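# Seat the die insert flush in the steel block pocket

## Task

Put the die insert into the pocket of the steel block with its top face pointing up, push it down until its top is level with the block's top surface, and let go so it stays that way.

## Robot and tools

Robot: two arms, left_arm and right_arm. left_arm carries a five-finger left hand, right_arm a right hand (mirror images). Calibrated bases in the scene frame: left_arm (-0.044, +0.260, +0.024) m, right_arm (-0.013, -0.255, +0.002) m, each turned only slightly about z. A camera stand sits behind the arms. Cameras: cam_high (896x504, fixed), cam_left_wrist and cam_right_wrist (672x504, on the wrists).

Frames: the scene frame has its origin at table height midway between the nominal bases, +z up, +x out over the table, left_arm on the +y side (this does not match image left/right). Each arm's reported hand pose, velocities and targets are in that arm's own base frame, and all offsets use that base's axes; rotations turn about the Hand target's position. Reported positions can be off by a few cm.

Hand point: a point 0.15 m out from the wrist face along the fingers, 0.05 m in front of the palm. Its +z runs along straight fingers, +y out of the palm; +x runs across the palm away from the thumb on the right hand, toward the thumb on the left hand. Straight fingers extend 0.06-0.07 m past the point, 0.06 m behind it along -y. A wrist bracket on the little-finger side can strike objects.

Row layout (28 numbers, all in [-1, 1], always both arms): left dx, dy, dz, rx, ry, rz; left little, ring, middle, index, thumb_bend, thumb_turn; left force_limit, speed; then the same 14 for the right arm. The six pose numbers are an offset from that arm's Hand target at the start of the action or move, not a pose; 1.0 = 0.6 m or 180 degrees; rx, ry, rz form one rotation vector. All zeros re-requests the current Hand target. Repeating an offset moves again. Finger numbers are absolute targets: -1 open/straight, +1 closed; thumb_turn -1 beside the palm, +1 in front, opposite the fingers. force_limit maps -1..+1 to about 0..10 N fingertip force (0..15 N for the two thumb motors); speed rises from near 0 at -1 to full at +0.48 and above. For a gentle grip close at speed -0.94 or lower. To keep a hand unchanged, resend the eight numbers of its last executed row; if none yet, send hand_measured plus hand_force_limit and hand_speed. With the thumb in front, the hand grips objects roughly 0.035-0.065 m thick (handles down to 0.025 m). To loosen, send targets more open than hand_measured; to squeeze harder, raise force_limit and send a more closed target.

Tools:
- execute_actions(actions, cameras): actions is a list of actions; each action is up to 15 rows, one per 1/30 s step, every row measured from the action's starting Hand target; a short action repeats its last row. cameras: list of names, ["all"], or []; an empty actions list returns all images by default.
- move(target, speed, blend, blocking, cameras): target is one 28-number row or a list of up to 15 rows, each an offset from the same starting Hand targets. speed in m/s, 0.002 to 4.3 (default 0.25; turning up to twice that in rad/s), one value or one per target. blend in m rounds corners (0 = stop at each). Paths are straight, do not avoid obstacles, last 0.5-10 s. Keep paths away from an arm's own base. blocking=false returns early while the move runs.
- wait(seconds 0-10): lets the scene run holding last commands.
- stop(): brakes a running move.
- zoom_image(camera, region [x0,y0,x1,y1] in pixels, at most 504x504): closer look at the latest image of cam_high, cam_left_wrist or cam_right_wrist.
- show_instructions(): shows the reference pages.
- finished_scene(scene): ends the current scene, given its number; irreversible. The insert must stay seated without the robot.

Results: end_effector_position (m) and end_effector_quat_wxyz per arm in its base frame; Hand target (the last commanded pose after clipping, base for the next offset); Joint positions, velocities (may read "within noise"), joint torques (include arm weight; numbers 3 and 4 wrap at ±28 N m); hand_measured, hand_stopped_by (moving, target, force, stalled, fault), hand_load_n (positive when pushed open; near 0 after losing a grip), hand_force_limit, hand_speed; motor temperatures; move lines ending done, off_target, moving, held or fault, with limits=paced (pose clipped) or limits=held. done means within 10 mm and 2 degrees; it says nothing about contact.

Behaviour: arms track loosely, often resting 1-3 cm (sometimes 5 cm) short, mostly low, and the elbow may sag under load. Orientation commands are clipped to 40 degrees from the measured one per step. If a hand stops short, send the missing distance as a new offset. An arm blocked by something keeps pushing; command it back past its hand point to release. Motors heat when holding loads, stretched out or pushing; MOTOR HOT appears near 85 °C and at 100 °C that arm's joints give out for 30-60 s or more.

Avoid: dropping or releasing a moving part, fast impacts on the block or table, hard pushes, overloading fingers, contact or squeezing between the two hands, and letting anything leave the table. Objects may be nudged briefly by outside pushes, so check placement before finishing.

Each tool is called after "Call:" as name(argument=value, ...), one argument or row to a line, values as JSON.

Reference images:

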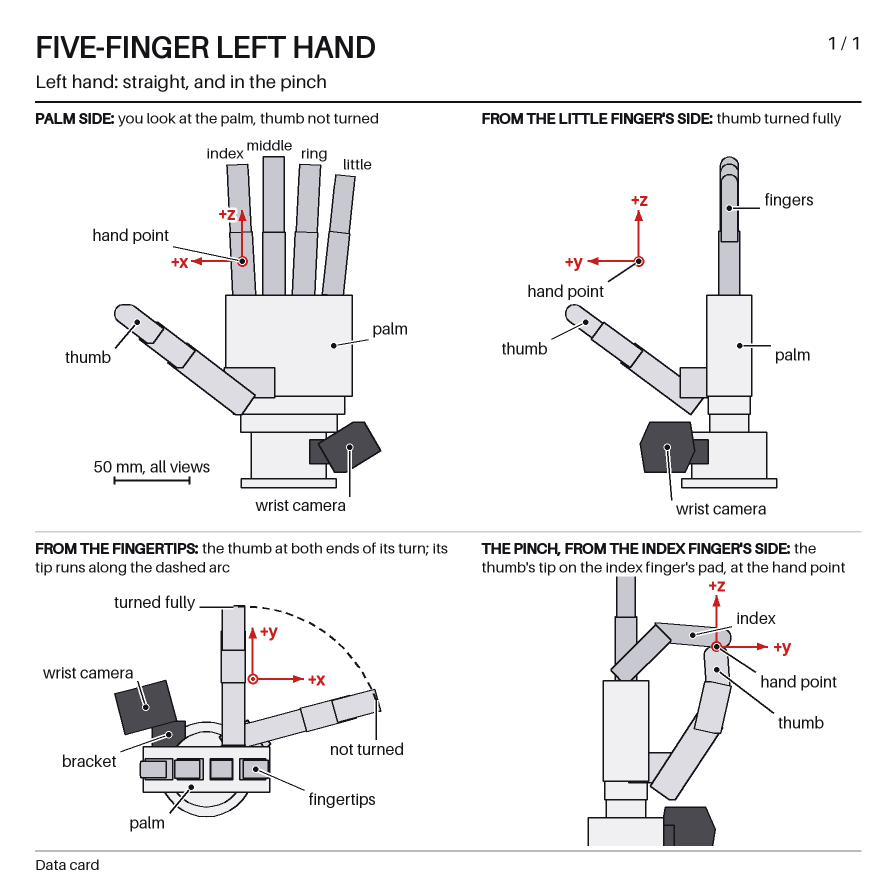

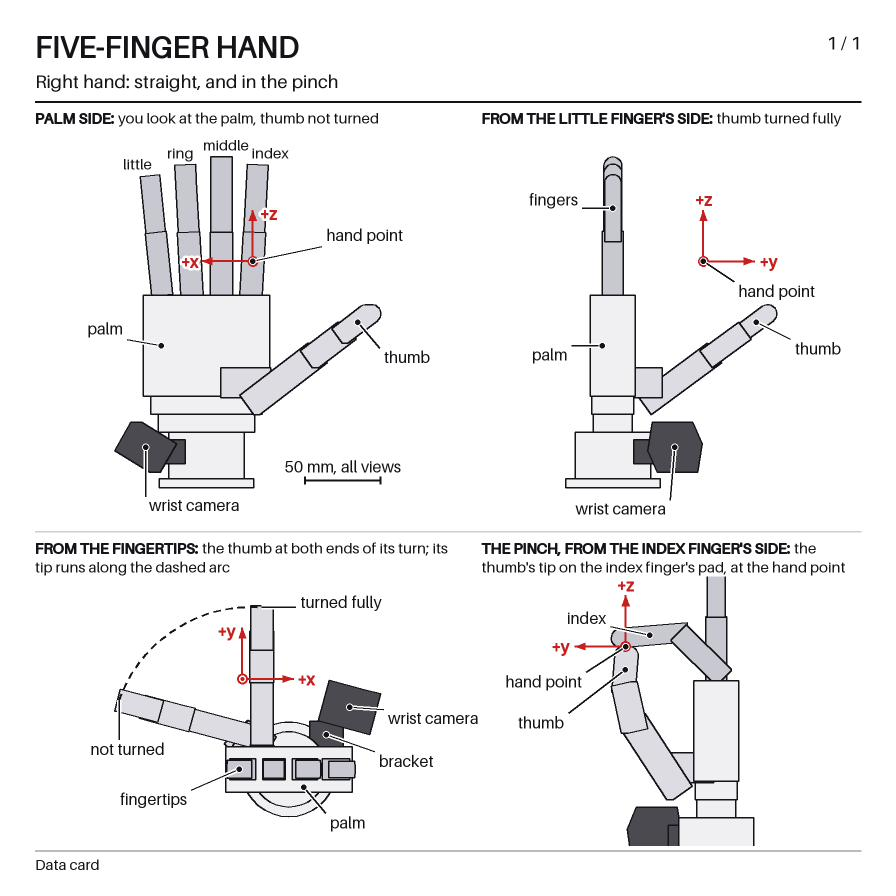

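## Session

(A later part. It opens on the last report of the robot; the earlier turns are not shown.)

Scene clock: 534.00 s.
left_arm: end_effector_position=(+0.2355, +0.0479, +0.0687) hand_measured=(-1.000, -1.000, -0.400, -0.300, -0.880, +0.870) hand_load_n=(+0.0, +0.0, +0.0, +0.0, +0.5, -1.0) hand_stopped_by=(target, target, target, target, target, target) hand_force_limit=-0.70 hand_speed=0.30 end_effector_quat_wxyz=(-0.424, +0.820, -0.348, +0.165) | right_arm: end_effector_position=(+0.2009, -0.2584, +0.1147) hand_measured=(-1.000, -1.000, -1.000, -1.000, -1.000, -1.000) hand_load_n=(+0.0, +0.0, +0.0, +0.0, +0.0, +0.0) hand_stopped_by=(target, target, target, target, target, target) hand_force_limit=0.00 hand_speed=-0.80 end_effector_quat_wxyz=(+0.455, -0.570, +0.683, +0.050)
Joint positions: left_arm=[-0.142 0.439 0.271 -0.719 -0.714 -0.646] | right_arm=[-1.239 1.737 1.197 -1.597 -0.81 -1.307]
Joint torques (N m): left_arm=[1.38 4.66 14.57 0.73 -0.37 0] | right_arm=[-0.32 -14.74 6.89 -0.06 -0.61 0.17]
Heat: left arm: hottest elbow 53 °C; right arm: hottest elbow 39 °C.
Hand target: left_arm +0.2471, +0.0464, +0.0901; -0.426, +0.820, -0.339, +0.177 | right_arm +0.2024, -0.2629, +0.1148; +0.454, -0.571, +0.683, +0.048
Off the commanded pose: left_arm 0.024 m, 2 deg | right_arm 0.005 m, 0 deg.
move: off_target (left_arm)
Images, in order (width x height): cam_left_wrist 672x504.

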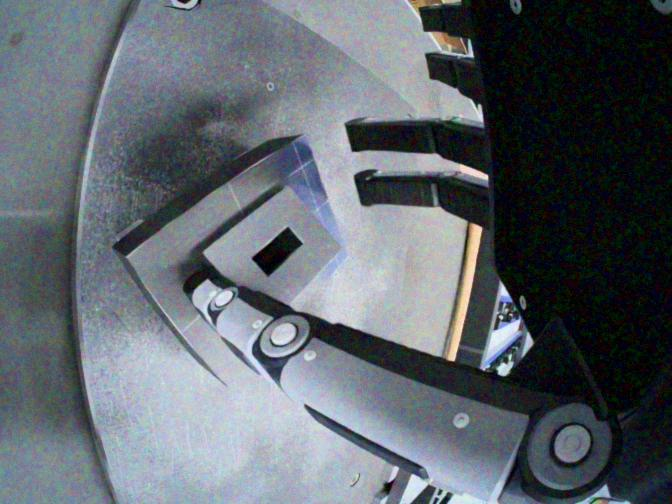

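Call:
move(
  target=[
    [0.006,-0.012,0.0,0,0,0,-1,-1,-0.4,-0.3,-0.88,0.87,-0.7,0.3,0,0,0,0,0,0,-1,-1,-1,-1,-1,-1,0,-0.8],
    [0.006,-0.012,0.0,0,0,0,-1,-1,-0.4,0.5,-0.82,0.87,-0.7,-0.85,0,0,0,0,0,0,-1,-1,-1,-1,-1,-1,0,-0.8],
  ],
  speed=0.05,
  cameras=["cam_left_wrist"],
)

Call:
zoom_image(
  camera="cam_left_wrist",
  region=[160, 150, 360, 350],
)

Scene clock: 537.60 s.
left_arm: end_effector_position=(+0.2357, +0.0462, +0.0681) hand_measured=(-1.000, -1.000, -0.400, +0.156, -0.860, +0.870) hand_load_n=(+0.0, +0.0, +0.0, +1.5, +1.0, -3.5) hand_stopped_by=(target, target, target, force, force, target) hand_force_limit=-0.70 hand_speed=-0.85 end_effector_quat_wxyz=(-0.428, +0.817, -0.354, +0.155) | right_arm: end_effector_position=(+0.2009, -0.2584, +0.1147) hand_measured=(-1.000, -1.000, -1.000, -1.000, -1.000, -1.000) hand_load_n=(+0.0, +0.0, +0.0, -0.5, +0.0, +0.0) hand_stopped_by=(target, target, target, target, target, target) hand_force_limit=0.00 hand_speed=-0.80 end_effector_quat_wxyz=(+0.455, -0.570, +0.683, +0.050)
Joint positions: left_arm=[-0.171 0.47 0.281 -0.73 -0.742 -0.663] | right_arm=[-1.239 1.737 1.197 -1.597 -0.81 -1.307]
Joint torques (N m): left_arm=[0.21 4.37 14.54 0.72 -0.35 -0.23] | right_arm=[-0.32 -14.8 6.9 -0.01 -0.62 0.18]
Heat: left arm: hottest elbow 54 °C; right arm: hottest elbow 39 °C.
Hand target: left_arm +0.2506, +0.0393, +0.0901; -0.426, +0.820, -0.339, +0.177 | right_arm +0.2024, -0.2629, +0.1148; +0.454, -0.571, +0.683, +0.048
Off the commanded pose: left_arm 0.028 m, 3 deg | right_arm 0.005 m, 0 deg.
move: off_target (left_arm); target 2's new numbers were sent with left_arm's hand 0.027 m and 3 deg from that target
Images, in order (width x height): cam_left_wrist 672x504.

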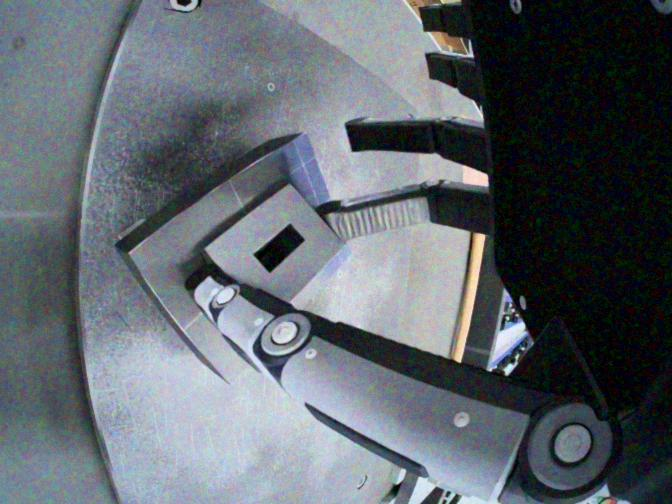

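Scaled by 2.520 from the camera's 672x504 image, which has a finer 960x720 frame.

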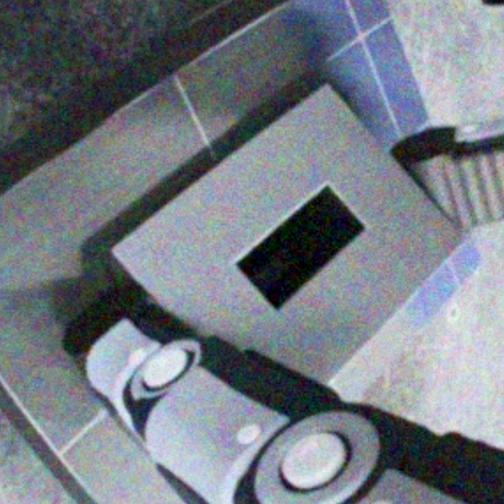

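Call:
move(
  target=[
    [0,0,0,0,0,0,-1,-1,-0.4,0.6,-0.65,0.87,0.7,-0.85,0,0,0,0,0,0,-1,-1,-1,-1,-1,-1,0,-0.8],
    [0,0,0.02,0,0,0,-1,-1,-0.4,0.6,-0.65,0.87,0.7,-0.85,0,0,0,0,0,0,-1,-1,-1,-1,-1,-1,0,-0.8],
  ],
  speed=0.05,
  cameras=["cam_left_wrist","cam_high"],
)

Call:
zoom_image(
  camera="cam_left_wrist",
  region=[160, 150, 360, 350],
)

Call:
zoom_image(
  camera="cam_high",
  region=[510, 132, 554, 170],
)

Scene clock: 540.33 s.
left_arm: end_effector_position=(+0.2334, +0.0455, +0.0685) hand_measured=(-1.000, -1.000, -0.400, +0.178, -0.834, +0.870) hand_load_n=(+0.0, +0.0, +0.0, +11.5, +12.5, -3.0) hand_stopped_by=(target, target, target, force, force, target) hand_force_limit=0.70 hand_speed=-0.85 end_effector_quat_wxyz=(-0.423, +0.821, -0.352, +0.151) | right_arm: end_effector_position=(+0.2009, -0.2584, +0.1147) hand_measured=(-1.000, -1.000, -1.000, -1.000, -1.000, -1.000) hand_load_n=(+0.0, +0.0, +0.0, +0.0, +0.0, +0.0) hand_stopped_by=(target, target, target, target, target, target) hand_force_limit=0.00 hand_speed=-0.80 end_effector_quat_wxyz=(+0.455, -0.570, +0.683, +0.050)
Joint positions: left_arm=[-0.171 0.471 0.289 -0.754 -0.738 -0.68] | right_arm=[-1.239 1.737 1.197 -1.597 -0.81 -1.307]
Joint torques (N m): left_arm=[0.32 3.66 16.31 0.4 -0.45 -0.07] | right_arm=[-0.26 -15.03 6.87 -0.1 -0.63 0.21]
Motor temperatures (°C): left_arm=[32 32 55 30 33 30] | right_arm=[32 37 39 31 31 30]
Heat: left arm: hottest elbow 55 °C; right arm: hottest elbow 39 °C.
Hand target: left_arm +0.2506, +0.0392, +0.1021; -0.426, +0.820, -0.339, +0.177 | right_arm +0.2024, -0.2629, +0.1148; +0.454, -0.571, +0.683, +0.048
Off the commanded pose: left_arm 0.038 m, 3 deg | right_arm 0.005 m, 0 deg.
move: off_target (left_arm)
Images, in order (width x height): cam_high 896x504, cam_left_wrist 672x504.

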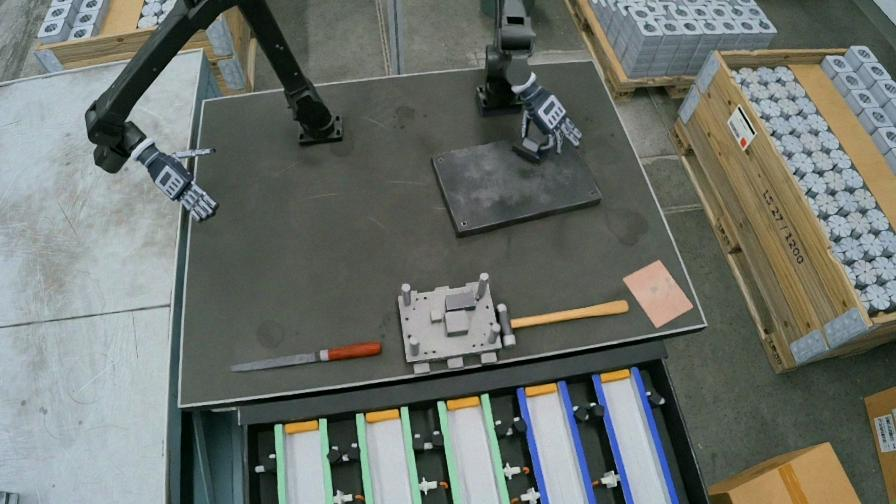

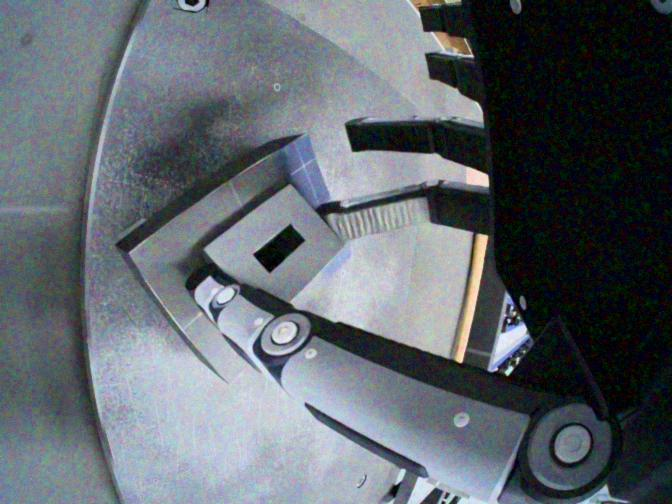

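Scaled by 2.520 from the camera's 672x504 image, which has a finer 960x720 frame.

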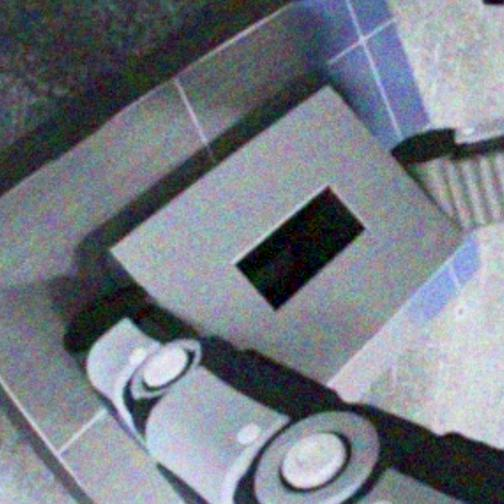

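Scaled by 11.455 from the camera's 896x504 image, which has a finer 1280x720 frame.

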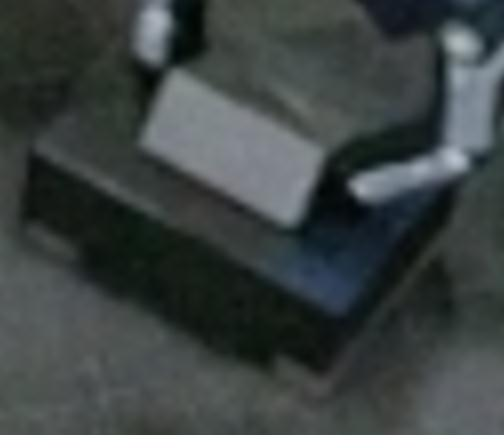

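Call:
move(
  target=[
    [0.006,0.004,0.015,0,0,0,-1,-1,-0.4,0.6,-0.65,0.87,0.7,-0.85,0,0,0,0,0,0,-1,-1,-1,-1,-1,-1,0,-0.8],
  ],
  speed=0.05,
)

Call:
move(
  target=[
    [0.006,0,0.015,0,0,0,-1,-1,-0.4,0.6,-0.65,0.87,0.7,-0.85,0,0,0,0,0,0,-1,-1,-1,-1,-1,-1,0,-0.8],
  ],
  speed=0.05,
  cameras=["cam_left_wrist","cam_high"],
)

Call:
zoom_image(
  camera="cam_left_wrist",
  region=[160, 150, 360, 350],
)

Call:
zoom_image(
  camera="cam_high",
  region=[510, 132, 554, 170],
)

Scene clock: 542.70 s.
left_arm: end_effector_position=(+0.2354, +0.0435, +0.0738) hand_measured=(-1.000, -1.000, -0.400, +0.178, -0.836, +0.870) hand_load_n=(+0.0, +0.0, +0.0, +10.5, +13.0, -3.0) hand_stopped_by=(target, target, target, force, force, target) hand_force_limit=0.70 hand_speed=-0.85 end_effector_quat_wxyz=(-0.419, +0.822, -0.354, +0.153) | right_arm: end_effector_position=(+0.2009, -0.2584, +0.1147) hand_measured=(-1.000, -1.000, -1.000, -1.000, -1.000, -1.000) hand_load_n=(+0.0, +0.0, +0.0, +0.0, +0.0, +0.0) hand_stopped_by=(target, target, target, target, target, target) hand_force_limit=0.00 hand_speed=-0.80 end_effector_quat_wxyz=(+0.455, -0.570, +0.683, +0.050)
Joint positions: left_arm=[-0.169 0.476 0.306 -0.767 -0.727 -0.68] | right_arm=[-1.239 1.737 1.197 -1.597 -0.81 -1.307]
Joint torques (N m): left_arm=[1.67 4.01 16.9 0.66 -0.55 0.09] | right_arm=[-0.44 -14.86 6.86 -0.03 -0.61 0.17]
Motor temperatures (°C): left_arm=[32 32 56 30 33 30] | right_arm=[32 37 39 31 31 30]
Heat: left arm: hottest elbow 56 °C; right arm: hottest elbow 39 °C.
Hand target: left_arm +0.2542, +0.0416, +0.1111; -0.426, +0.820, -0.340, +0.177 | right_arm +0.2024, -0.2629, +0.1148; +0.454, -0.571, +0.683, +0.048
Off the commanded pose: left_arm 0.042 m, 3 deg | right_arm 0.005 m, 0 deg.
move: off_target (left_arm)

Scene clock: 543.77 s.
left_arm: end_effector_position=(+0.2387, +0.0425, +0.0824) hand_measured=(-1.000, -1.000, -0.400, +0.178, -0.836, +0.870) hand_load_n=(+0.0, +0.5, +0.0, +10.5, +13.0, -3.5) hand_stopped_by=(target, target, target, force, force, target) hand_force_limit=0.70 hand_speed=-0.85 end_effector_quat_wxyz=(-0.417, +0.823, -0.354, +0.153) | right_arm: end_effector_position=(+0.2009, -0.2584, +0.1147) hand_measured=(-1.000, -1.000, -1.000, -1.000, -1.000, -1.000) hand_load_n=(+0.0, +0.0, +0.0, +0.0, +0.0, -0.5) hand_stopped_by=(target, target, target, target, target, target) hand_force_limit=0.00 hand_speed=-0.80 end_effector_quat_wxyz=(+0.455, -0.570, +0.683, +0.050)
Joint positions: left_arm=[-0.167 0.488 0.332 -0.783 -0.722 -0.68] | right_arm=[-1.239 1.737 1.197 -1.597 -0.81 -1.307]
Joint torques (N m): left_arm=[1.67 3.55 16.84 0.75 -0.68 0.1] | right_arm=[-0.44 -14.97 6.83 -0.09 -0.62 0.17]
Motor temperatures (°C): left_arm=[32 32 56 30 33 30] | right_arm=[32 37 39 31 31 30]
Heat: left arm: hottest elbow 56 °C; right arm: hottest elbow 39 °C.
Hand target: left_arm +0.2578, +0.0416, +0.1201; -0.426, +0.820, -0.340, +0.177 | right_arm +0.2024, -0.2629, +0.1148; +0.454, -0.571, +0.683, +0.048
Off the commanded pose: left_arm 0.042 m, 3 deg | right_arm 0.005 m, 0 deg.
move: off_target (left_arm)
Images, in order (width x height): cam_high 896x504, cam_left_wrist 672x504.

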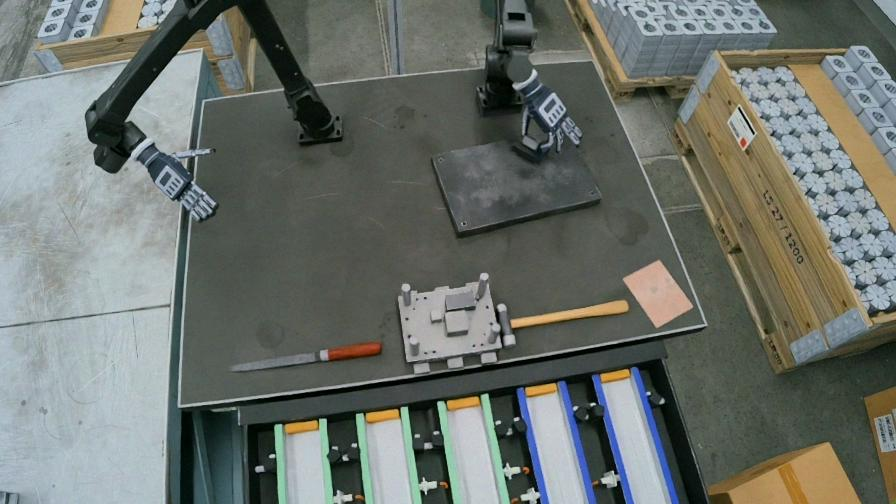

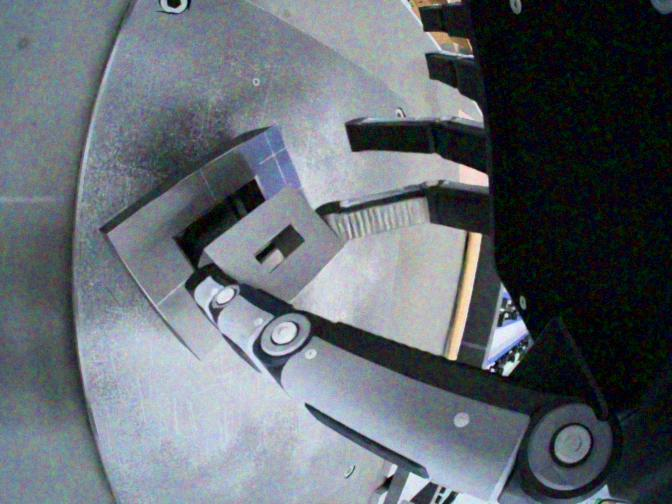

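Scaled by 2.520 from the camera's 672x504 image, which has a finer 960x720 frame.

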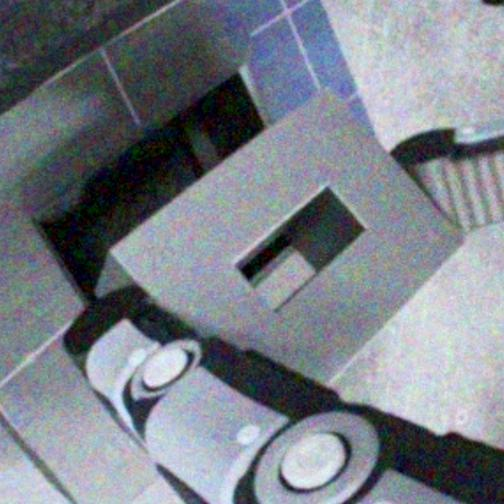

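Scaled by 11.455 from the camera's 896x504 image, which has a finer 1280x720 frame.

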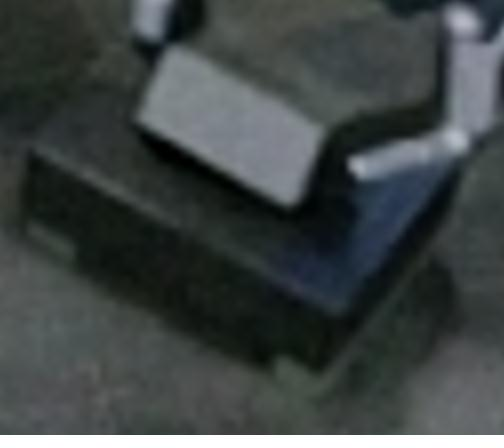

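Call:
move(
  target=[
    [0.01,0,0.04,0,0,0,-1,-1,-0.4,0.6,-0.65,0.87,0.7,-0.85,0,0,0,0,0,0,-1,-1,-1,-1,-1,-1,0,-0.8],
  ],
  speed=0.06,
  cameras=["cam_left_wrist","cam_high"],
)

Call:
zoom_image(
  camera="cam_left_wrist",
  region=[60, 100, 360, 350],
)

Call:
zoom_image(
  camera="cam_high",
  region=[510, 122, 564, 170],
)

Scene clock: 546.20 s.
left_arm: end_effector_position=(+0.2461, +0.0425, +0.1067) hand_measured=(-1.000, -1.000, -0.400, +0.178, -0.836, +0.870) hand_load_n=(+0.0, +0.0, +0.0, +10.0, +13.0, -3.0) hand_stopped_by=(target, target, target, force, force, target) hand_force_limit=0.70 hand_speed=-0.85 end_effector_quat_wxyz=(-0.418, +0.823, -0.352, +0.153) | right_arm: end_effector_position=(+0.2009, -0.2584, +0.1147) hand_measured=(-1.000, -1.000, -1.000, -1.000, -1.000, -1.000) hand_load_n=(+0.0, +0.0, +0.0, +0.0, +0.0, +0.0) hand_stopped_by=(target, target, target, target, target, target) hand_force_limit=0.00 hand_speed=-0.80 end_effector_quat_wxyz=(+0.455, -0.570, +0.683, +0.050)
Joint positions: left_arm=[-0.161 0.506 0.399 -0.827 -0.721 -0.676] | right_arm=[-1.239 1.737 1.197 -1.597 -0.81 -1.307]
Joint torques (N m): left_arm=[1.79 3.19 16.96 0.79 -0.58 0.12] | right_arm=[-0.38 -14.92 6.84 -0.05 -0.61 0.18]
Motor temperatures (°C): left_arm=[32 32 57 30 33 30] | right_arm=[32 37 39 31 31 30]
Heat: left arm: hottest elbow 57 °C; right arm: hottest elbow 39 °C.
Hand target: left_arm +0.2638, +0.0416, +0.1441; -0.426, +0.820, -0.339, +0.177 | right_arm +0.2024, -0.2629, +0.1148; +0.454, -0.571, +0.683, +0.048
Off the commanded pose: left_arm 0.041 m, 3 deg | right_arm 0.005 m, 0 deg.
move: off_target (left_arm)
Images, in order (width x height): cam_high 896x504, cam_left_wrist 672x504.

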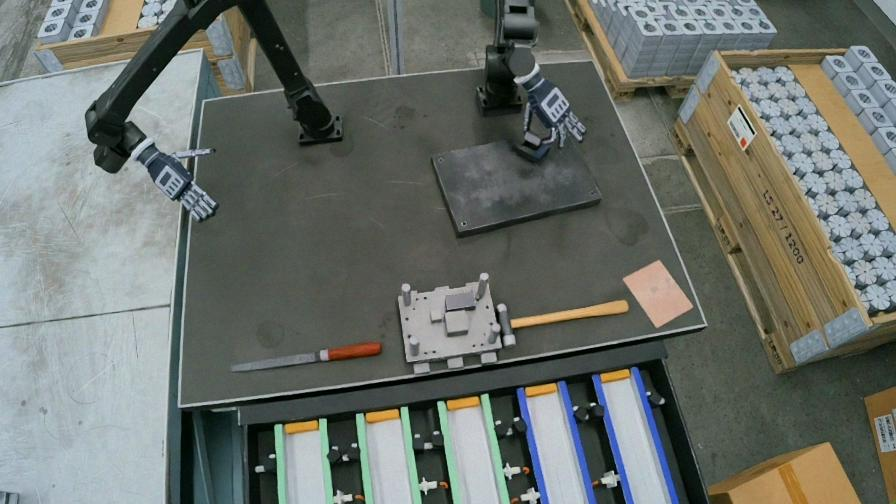

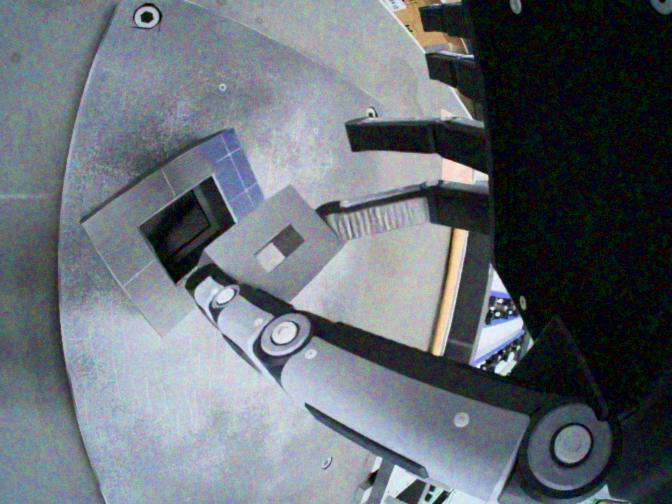

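Scaled by 1.680 from the camera's 672x504 image, which has a finer 960x720 frame.

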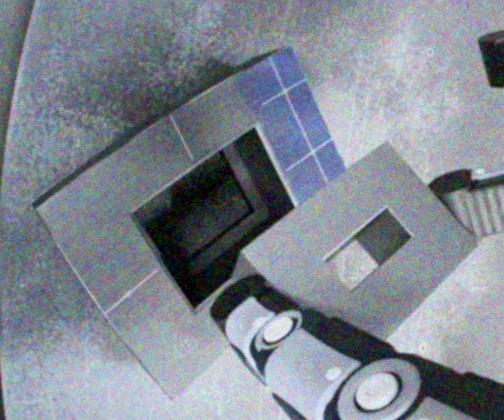

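Scaled by 9.333 from the camera's 896x504 image, which has a finer 1280x720 frame.

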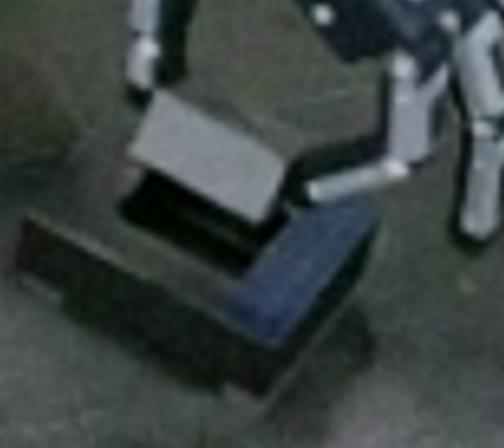

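Call:
move(
  target=[
    [0,0,0.02,0,0,0,-1,-1,-0.4,0.6,-0.65,0.87,0.7,-0.85,0,0,0,0,0,0,-1,-1,-1,-1,-1,-1,0,-0.8],
    [0.0353,-0.2027,0.02,0,0,0,-1,-1,-0.4,0.6,-0.65,0.87,0.7,-0.85,0,0,0,0,0,0,-1,-1,-1,-1,-1,-1,0,-0.8],
    [0.0353,-0.2027,-0.135,0,0,0,-1,-1,-0.4,0.6,-0.65,0.87,0.7,-0.85,0,0,0,0,0,0,-1,-1,-1,-1,-1,-1,0,-0.8],
  ],
  speed=[0.08,0.15,0.07],
  cameras=["cam_left_wrist","cam_high"],
)

Call:
zoom_image(
  camera="cam_high",
  region=[470, 130, 530, 190],
)

Scene clock: 554.87 s.
left_arm: end_effector_position=(+0.2817, -0.0767, +0.0626) hand_measured=(-1.000, -1.000, -0.400, +0.178, -0.836, +0.870) hand_load_n=(+0.0, +0.0, +0.0, +10.0, +13.0, -3.0) hand_stopped_by=(target, target, target, force, force, target) hand_force_limit=0.70 hand_speed=-0.85 end_effector_quat_wxyz=(-0.425, +0.819, -0.345, +0.169) | right_arm: end_effector_position=(+0.2009, -0.2584, +0.1147) hand_measured=(-1.000, -1.000, -1.000, -1.000, -1.000, -1.000) hand_load_n=(+0.0, +0.0, +0.0, +0.0, +0.0, +0.0) hand_stopped_by=(target, target, target, target, target, target) hand_force_limit=0.00 hand_speed=-0.80 end_effector_quat_wxyz=(+0.455, -0.570, +0.683, +0.050)
Joint positions: left_arm=[-0.686 1.034 0.506 -0.915 -0.945 -1.393] | right_arm=[-1.239 1.737 1.197 -1.597 -0.81 -1.307]
Joint torques (N m): left_arm=[0.38 -0.97 8.27 0.54 -1.11 -0.12] | right_arm=[-0.15 -14.8 6.83 -0.12 -0.62 0.19]
Motor temperatures (°C): left_arm=[32 32 60 30 33 30] | right_arm=[32 37 39 31 31 30]
Heat: left arm: hottest elbow 60 °C; right arm: hottest elbow 39 °C.
Hand target: left_arm +0.2850, -0.0799, +0.0631; -0.426, +0.820, -0.339, +0.177 | right_arm +0.2024, -0.2629, +0.1148; +0.454, -0.571, +0.683, +0.048
Off the commanded pose: left_arm 0.005 m, 1 deg | right_arm 0.005 m, 0 deg.
move: done
Images, in order (width x height): cam_high 896x504, cam_left_wrist 672x504.

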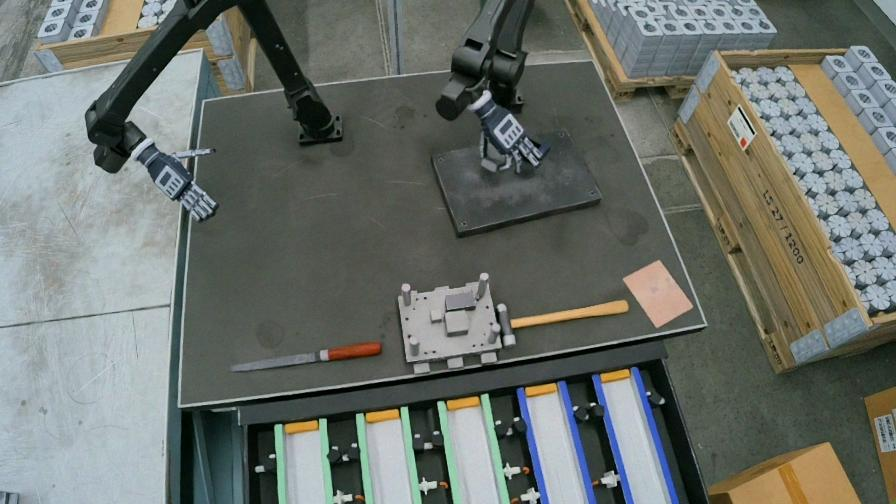

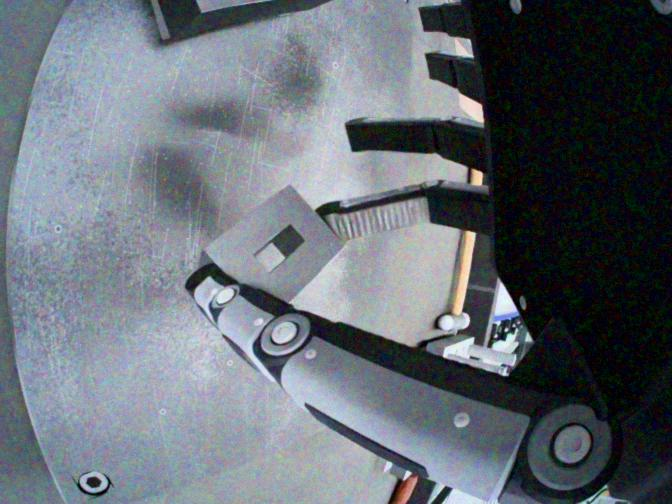

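Scaled by 8.400 from the camera's 896x504 image, which has a finer 1280x720 frame.

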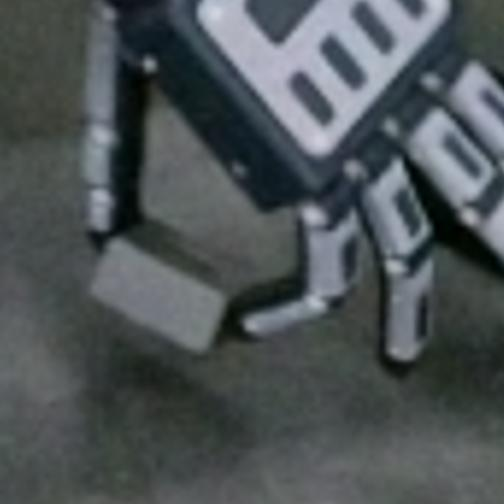

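Call:
move(
  target=[
    [0,0,-0.018,0,0,0,-1,-1,-0.4,0.6,-0.65,0.87,0.7,-0.85,0,0,0,0,0,0,-1,-1,-1,-1,-1,-1,0,-0.8],
  ],
  speed=0.04,
)

Call:
move(
  target=[
    [0,0,-0.012,0,0,0,-1,-1,-0.4,0.6,-0.65,0.87,0.7,-0.85,0,0,0,0,0,0,-1,-1,-1,-1,-1,-1,0,-0.8],
  ],
  speed=0.04,
  cameras=["cam_high","cam_left_wrist"],
)

Call:
zoom_image(
  camera="cam_high",
  region=[470, 130, 530, 190],
)

Call:
zoom_image(
  camera="cam_left_wrist",
  region=[160, 150, 360, 350],
)

Scene clock: 557.13 s.
left_arm: end_effector_position=(+0.2822, -0.0770, +0.0523) hand_measured=(-1.000, -1.000, -0.400, +0.178, -0.836, +0.870) hand_load_n=(+0.0, +0.0, +0.0, +10.0, +13.0, -3.0) hand_stopped_by=(target, target, target, force, force, target) hand_force_limit=0.70 hand_speed=-0.85 end_effector_quat_wxyz=(-0.425, +0.819, -0.345, +0.170) | right_arm: end_effector_position=(+0.2009, -0.2584, +0.1147) hand_measured=(-1.000, -1.000, -1.000, -1.000, -1.000, -1.000) hand_load_n=(+0.0, +0.0, +0.0, +0.0, +0.0, +0.0) hand_stopped_by=(target, target, target, target, target, target) hand_force_limit=0.00 hand_speed=-0.80 end_effector_quat_wxyz=(+0.455, -0.570, +0.683, +0.050)
Joint positions: left_arm=[-0.686 1.057 0.488 -0.872 -0.945 -1.393] | right_arm=[-1.239 1.737 1.197 -1.597 -0.81 -1.307]
Joint torques (N m): left_arm=[0.32 -0.85 8.01 0.64 -1.11 -0.11] | right_arm=[-0.5 -14.92 6.8 -0.05 -0.6 0.18]
Motor temperatures (°C): left_arm=[32 32 59 30 33 30] | right_arm=[32 37 39 31 31 30]
Heat: left arm: hottest elbow 59 °C; right arm: hottest elbow 39 °C.
Hand target: left_arm +0.2850, -0.0800, +0.0524; -0.426, +0.820, -0.339, +0.177 | right_arm +0.2024, -0.2629, +0.1148; +0.454, -0.571, +0.683, +0.048
Off the commanded pose: left_arm 0.004 m, 1 deg | right_arm 0.005 m, 0 deg.
move: done

Scene clock: 558.03 s.
left_arm: end_effector_position=(+0.2826, -0.0772, +0.0457) hand_measured=(-1.000, -1.000, -0.400, +0.178, -0.836, +0.870) hand_load_n=(+0.0, +0.0, +0.0, +10.5, +13.0, -3.5) hand_stopped_by=(target, target, target, force, force, target) hand_force_limit=0.70 hand_speed=-0.85 end_effector_quat_wxyz=(-0.425, +0.819, -0.345, +0.171) | right_arm: end_effector_position=(+0.2009, -0.2584, +0.1147) hand_measured=(-1.000, -1.000, -1.000, -1.000, -1.000, -1.000) hand_load_n=(+0.0, +0.0, +0.0, +0.0, +0.0, +0.0) hand_stopped_by=(target, target, target, target, target, target) hand_force_limit=0.00 hand_speed=-0.80 end_effector_quat_wxyz=(+0.455, -0.570, +0.683, +0.050)
Joint positions: left_arm=[-0.686 1.073 0.476 -0.843 -0.946 -1.393] | right_arm=[-1.239 1.737 1.197 -1.597 -0.81 -1.307]
Joint torques (N m): left_arm=[0.32 -0.85 7.72 0.59 -1.08 -0.12] | right_arm=[-0.38 -14.97 6.83 -0.06 -0.62 0.17]
Motor temperatures (°C): left_arm=[32 32 59 30 33 30] | right_arm=[32 37 39 31 31 30]
Heat: left arm: hottest elbow 59 °C; right arm: hottest elbow 39 °C.
Hand target: left_arm +0.2850, -0.0799, +0.0451; -0.426, +0.820, -0.339, +0.177 | right_arm +0.2024, -0.2629, +0.1148; +0.454, -0.571, +0.683, +0.048
Off the commanded pose: left_arm 0.004 m, 1 deg | right_arm 0.005 m, 0 deg.
move: done
Images, in order (width x height): cam_high 896x504, cam_left_wrist 672x504.

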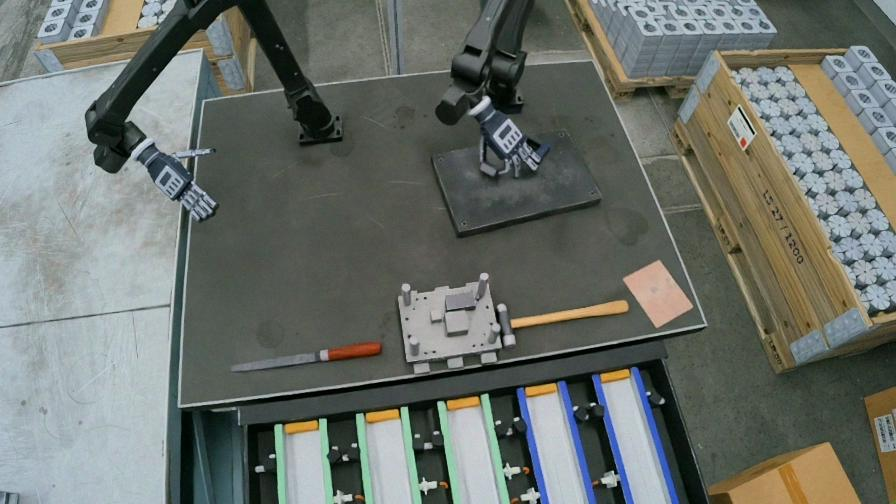

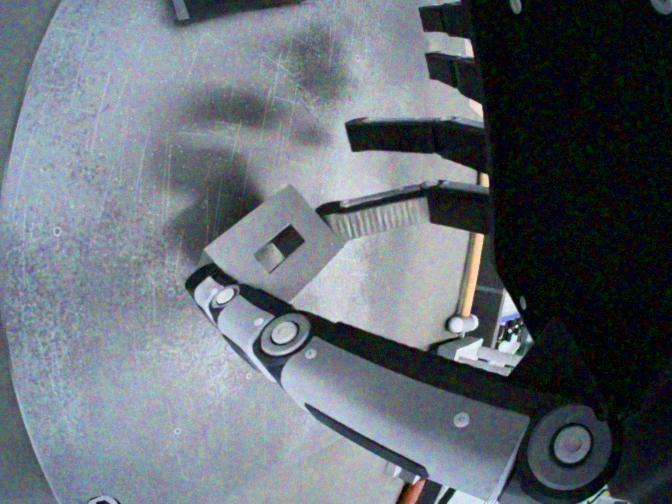

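Scaled by 8.400 from the camera's 896x504 image, which has a finer 1280x720 frame.

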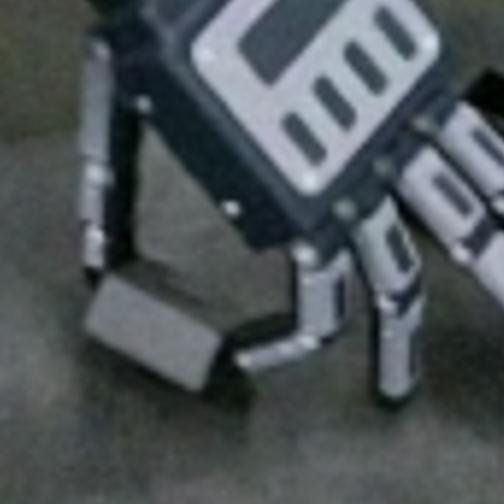

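Scaled by 2.520 from the camera's 672x504 image, which has a finer 960x720 frame.

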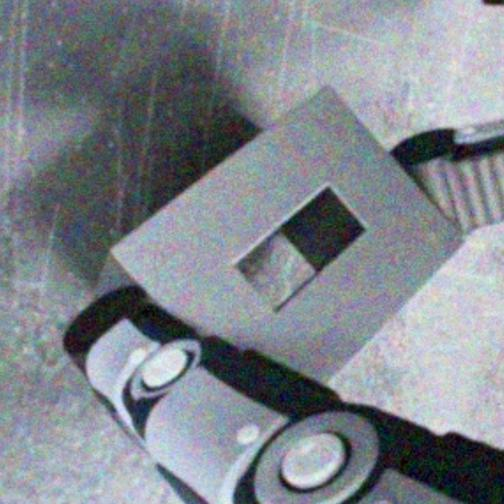

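Call:
move(
  target=[
    [0,0,-0.012,0,0,0,-1,-1,-0.4,0.6,-0.65,0.87,0.7,-0.85,0,0,0,0,0,0,-1,-1,-1,-1,-1,-1,0,-0.8],
  ],
  speed=0.04,
)

Call:
move(
  target=[
    [0,0,-0.01,0,0,0,-1,-1,-0.4,0.6,-0.65,0.87,0.7,-0.85,0,0,0,0,0,0,-1,-1,-1,-1,-1,-1,0,-0.8],
  ],
  speed=0.04,
  cameras=["cam_high","cam_left_wrist"],
)

Call:
zoom_image(
  camera="cam_high",
  region=[470, 130, 530, 190],
)

Call:
zoom_image(
  camera="cam_left_wrist",
  region=[160, 150, 360, 350],
)

Scene clock: 560.40 s.
left_arm: end_effector_position=(+0.2874, -0.0800, +0.0448) hand_measured=(-1.000, -1.000, -0.400, +0.178, -0.836, +0.870) hand_load_n=(-0.5, +0.0, +0.0, +10.0, +12.5, -3.5) hand_stopped_by=(target, target, target, force, force, target) hand_force_limit=0.70 hand_speed=-0.85 end_effector_quat_wxyz=(-0.425, +0.819, -0.340, +0.179) | right_arm: end_effector_position=(+0.2009, -0.2584, +0.1147) hand_measured=(-1.000, -1.000, -1.000, -1.000, -1.000, -1.000) hand_load_n=(+0.0, +0.0, +0.0, +0.0, +0.0, +0.0) hand_stopped_by=(target, target, target, target, target, target) hand_force_limit=0.00 hand_speed=-0.80 end_effector_quat_wxyz=(+0.455, -0.570, +0.683, +0.050)
Joint positions: left_arm=[-0.686 1.083 0.475 -0.812 -0.951 -1.393] | right_arm=[-1.239 1.737 1.197 -1.597 -0.81 -1.307]
Joint torques (N m): left_arm=[0.44 -0.56 6.84 0.51 -0.87 -0.13] | right_arm=[-0.56 -14.62 6.89 -0.1 -0.61 0.19]
Motor temperatures (°C): left_arm=[32 32 58 30 34 30] | right_arm=[32 37 39 31 31 30]
Heat: left arm: hottest elbow 58 °C; right arm: hottest elbow 39 °C.
Hand target: left_arm +0.2850, -0.0800, +0.0380; -0.426, +0.820, -0.339, +0.177 | right_arm +0.2024, -0.2629, +0.1148; +0.454, -0.571, +0.683, +0.048
Off the commanded pose: left_arm 0.007 m, 0 deg | right_arm 0.005 m, 0 deg.
move: done

Scene clock: 561.37 s.
left_arm: end_effector_position=(+0.2883, -0.0808, +0.0386) hand_measured=(-1.000, -1.000, -0.400, +0.178, -0.836, +0.870) hand_load_n=(+0.0, +0.0, -0.5, +10.0, +11.5, -2.5) hand_stopped_by=(target, target, target, force, force, target) hand_force_limit=0.70 hand_speed=-0.85 end_effector_quat_wxyz=(-0.424, +0.821, -0.337, +0.182) | right_arm: end_effector_position=(+0.2009, -0.2584, +0.1147) hand_measured=(-1.000, -1.000, -1.000, -1.000, -1.000, -1.000) hand_load_n=(+0.0, +0.0, +0.0, +0.0, +0.0, +0.0) hand_stopped_by=(target, target, target, target, target, target) hand_force_limit=0.00 hand_speed=-0.80 end_effector_quat_wxyz=(+0.455, -0.570, +0.683, +0.050)
Joint positions: left_arm=[-0.687 1.101 0.465 -0.783 -0.952 -1.401] | right_arm=[-1.239 1.737 1.197 -1.597 -0.81 -1.307]
Joint torques (N m): left_arm=[0.32 -0.56 6.72 0.4 -0.85 -0.04] | right_arm=[-0.38 -14.8 6.83 -0.14 -0.62 0.18]
Motor temperatures (°C): left_arm=[32 32 57 30 34 30] | right_arm=[32 37 39 31 31 30]
Heat: left arm: hottest elbow 57 °C; right arm: hottest elbow 39 °C.
Hand target: left_arm +0.2850, -0.0800, +0.0319; -0.426, +0.820, -0.339, +0.177 | right_arm +0.2024, -0.2629, +0.1148; +0.454, -0.571, +0.683, +0.048
Off the commanded pose: left_arm 0.007 m, 1 deg | right_arm 0.005 m, 0 deg.
move: done
Images, in order (width x height): cam_high 896x504, cam_left_wrist 672x504.

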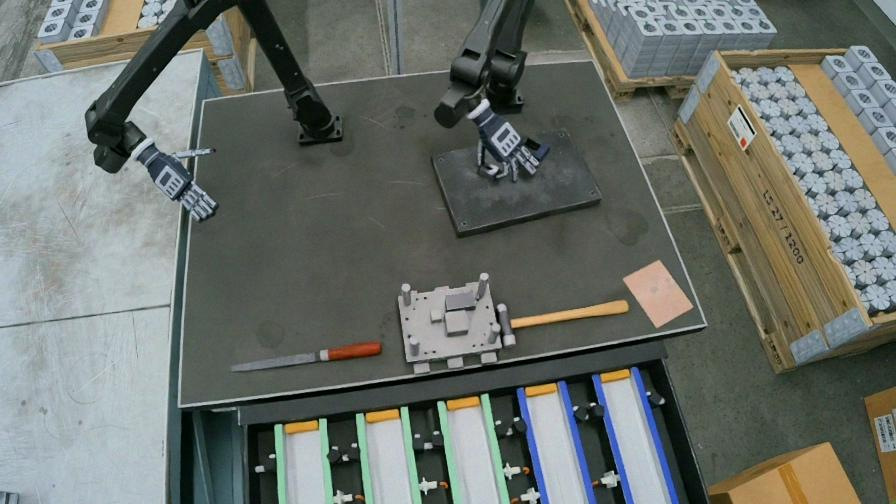

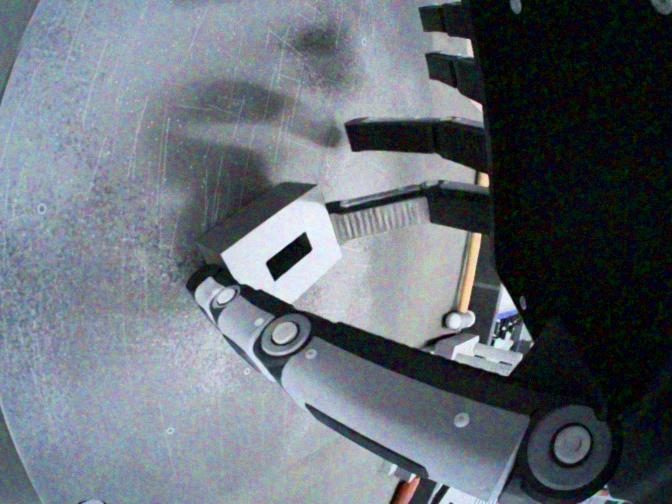

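Scaled by 8.400 from the camera's 896x504 image, which has a finer 1280x720 frame.

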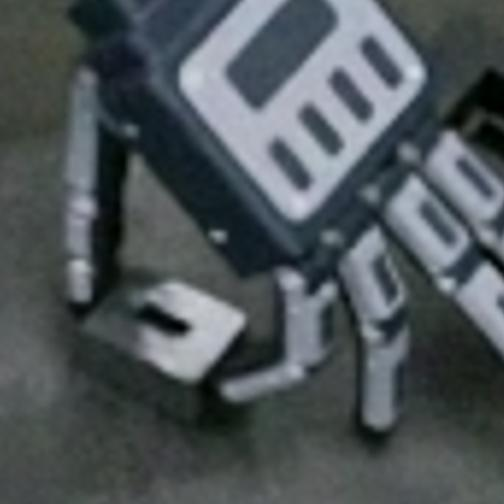

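Scaled by 2.520 from the camera's 672x504 image, which has a finer 960x720 frame.

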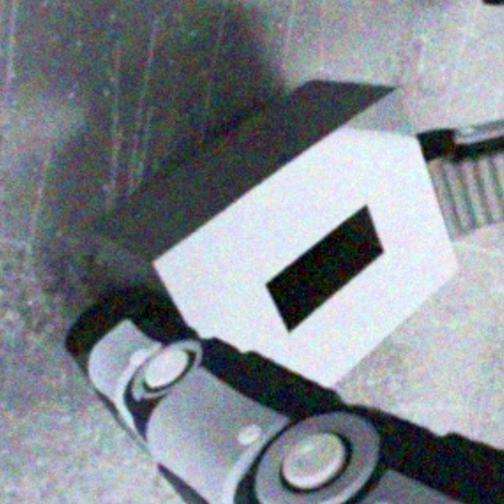

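Call:
move(
  target=[
    [0,0,-0.01,0,0,0,-1,-1,-0.4,0.6,-0.65,0.87,0.7,-0.85,0,0,0,0,0,0,-1,-1,-1,-1,-1,-1,0,-0.8],
  ],
  speed=0.04,
  cameras=["cam_high","cam_left_wrist"],
)

Call:
zoom_image(
  camera="cam_high",
  region=[470, 130, 530, 190],
)

Call:
zoom_image(
  camera="cam_left_wrist",
  region=[160, 150, 360, 350],
)

Scene clock: 563.93 s.
left_arm: end_effector_position=(+0.2904, -0.0815, +0.0375) hand_measured=(-1.000, -1.000, -0.400, +0.178, -0.836, +0.870) hand_load_n=(+0.0, +0.0, +0.0, +9.5, +11.0, -3.0) hand_stopped_by=(target, target, target, force, force, target) hand_force_limit=0.70 hand_speed=-0.85 end_effector_quat_wxyz=(-0.426, +0.820, -0.334, +0.186) | right_arm: end_effector_position=(+0.2009, -0.2584, +0.1147) hand_measured=(-1.000, -1.000, -1.000, -1.000, -1.000, -1.000) hand_load_n=(+0.0, +0.5, +0.0, +0.0, +0.0, +0.0) hand_stopped_by=(target, target, target, target, target, target) hand_force_limit=0.00 hand_speed=-0.80 end_effector_quat_wxyz=(+0.455, -0.570, +0.683, +0.050)
Joint positions: left_arm=[-0.687 1.107 0.462 -0.765 -0.957 -1.401] | right_arm=[-1.239 1.737 1.197 -1.597 -0.81 -1.307]
Joint torques (N m): left_arm=[0.5 -0.09 6.15 0.58 -0.66 -0.05] | right_arm=[-0.5 -14.62 6.82 -0.01 -0.62 0.17]
Motor temperatures (°C): left_arm=[32 32 57 30 34 30] | right_arm=[32 37 39 31 31 30]
Heat: left arm: hottest elbow 57 °C; right arm: hottest elbow 39 °C.
Hand target: left_arm +0.2850, -0.0800, +0.0259; -0.426, +0.820, -0.339, +0.177 | right_arm +0.2024, -0.2629, +0.1148; +0.454, -0.571, +0.683, +0.048
Off the commanded pose: left_arm 0.013 m, 1 deg | right_arm 0.005 m, 0 deg.
move: off_target (left_arm)
Images, in order (width x height): cam_high 896x504, cam_left_wrist 672x504.

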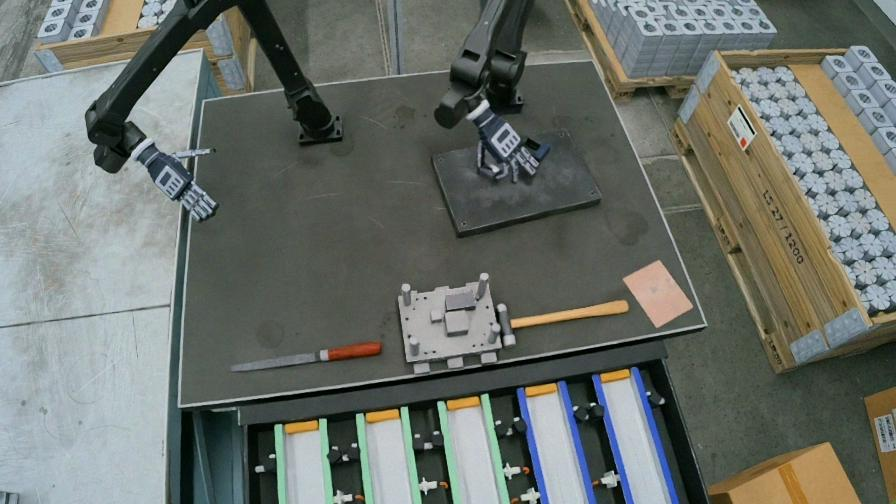

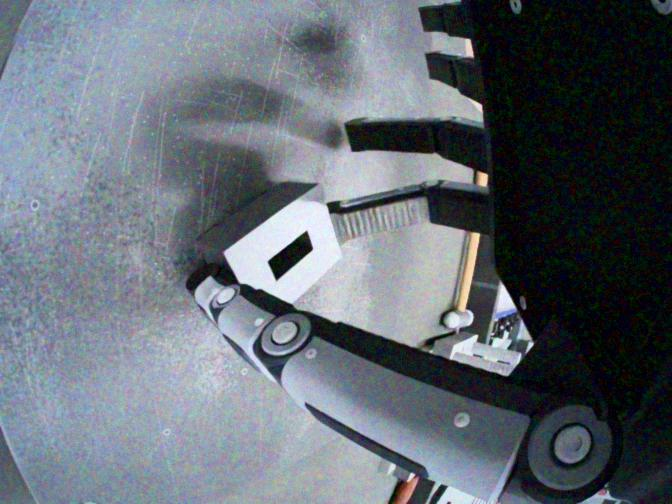

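Scaled by 8.400 from the camera's 896x504 image, which has a finer 1280x720 frame.

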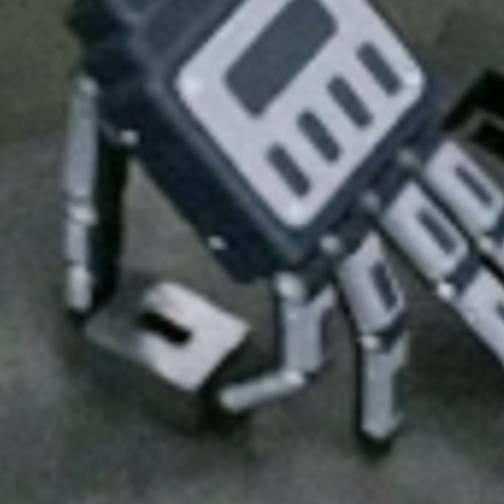

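Scaled by 2.520 from the camera's 672x504 image, which has a finer 960x720 frame.

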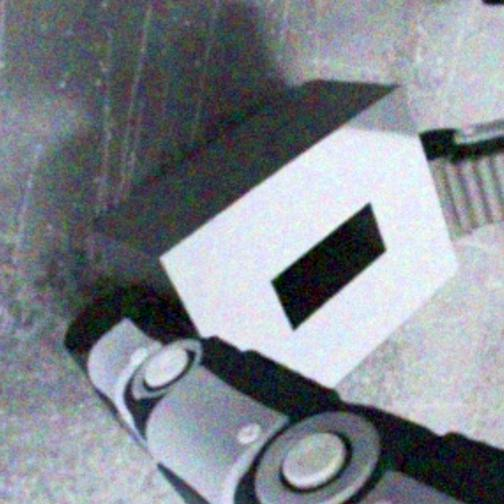

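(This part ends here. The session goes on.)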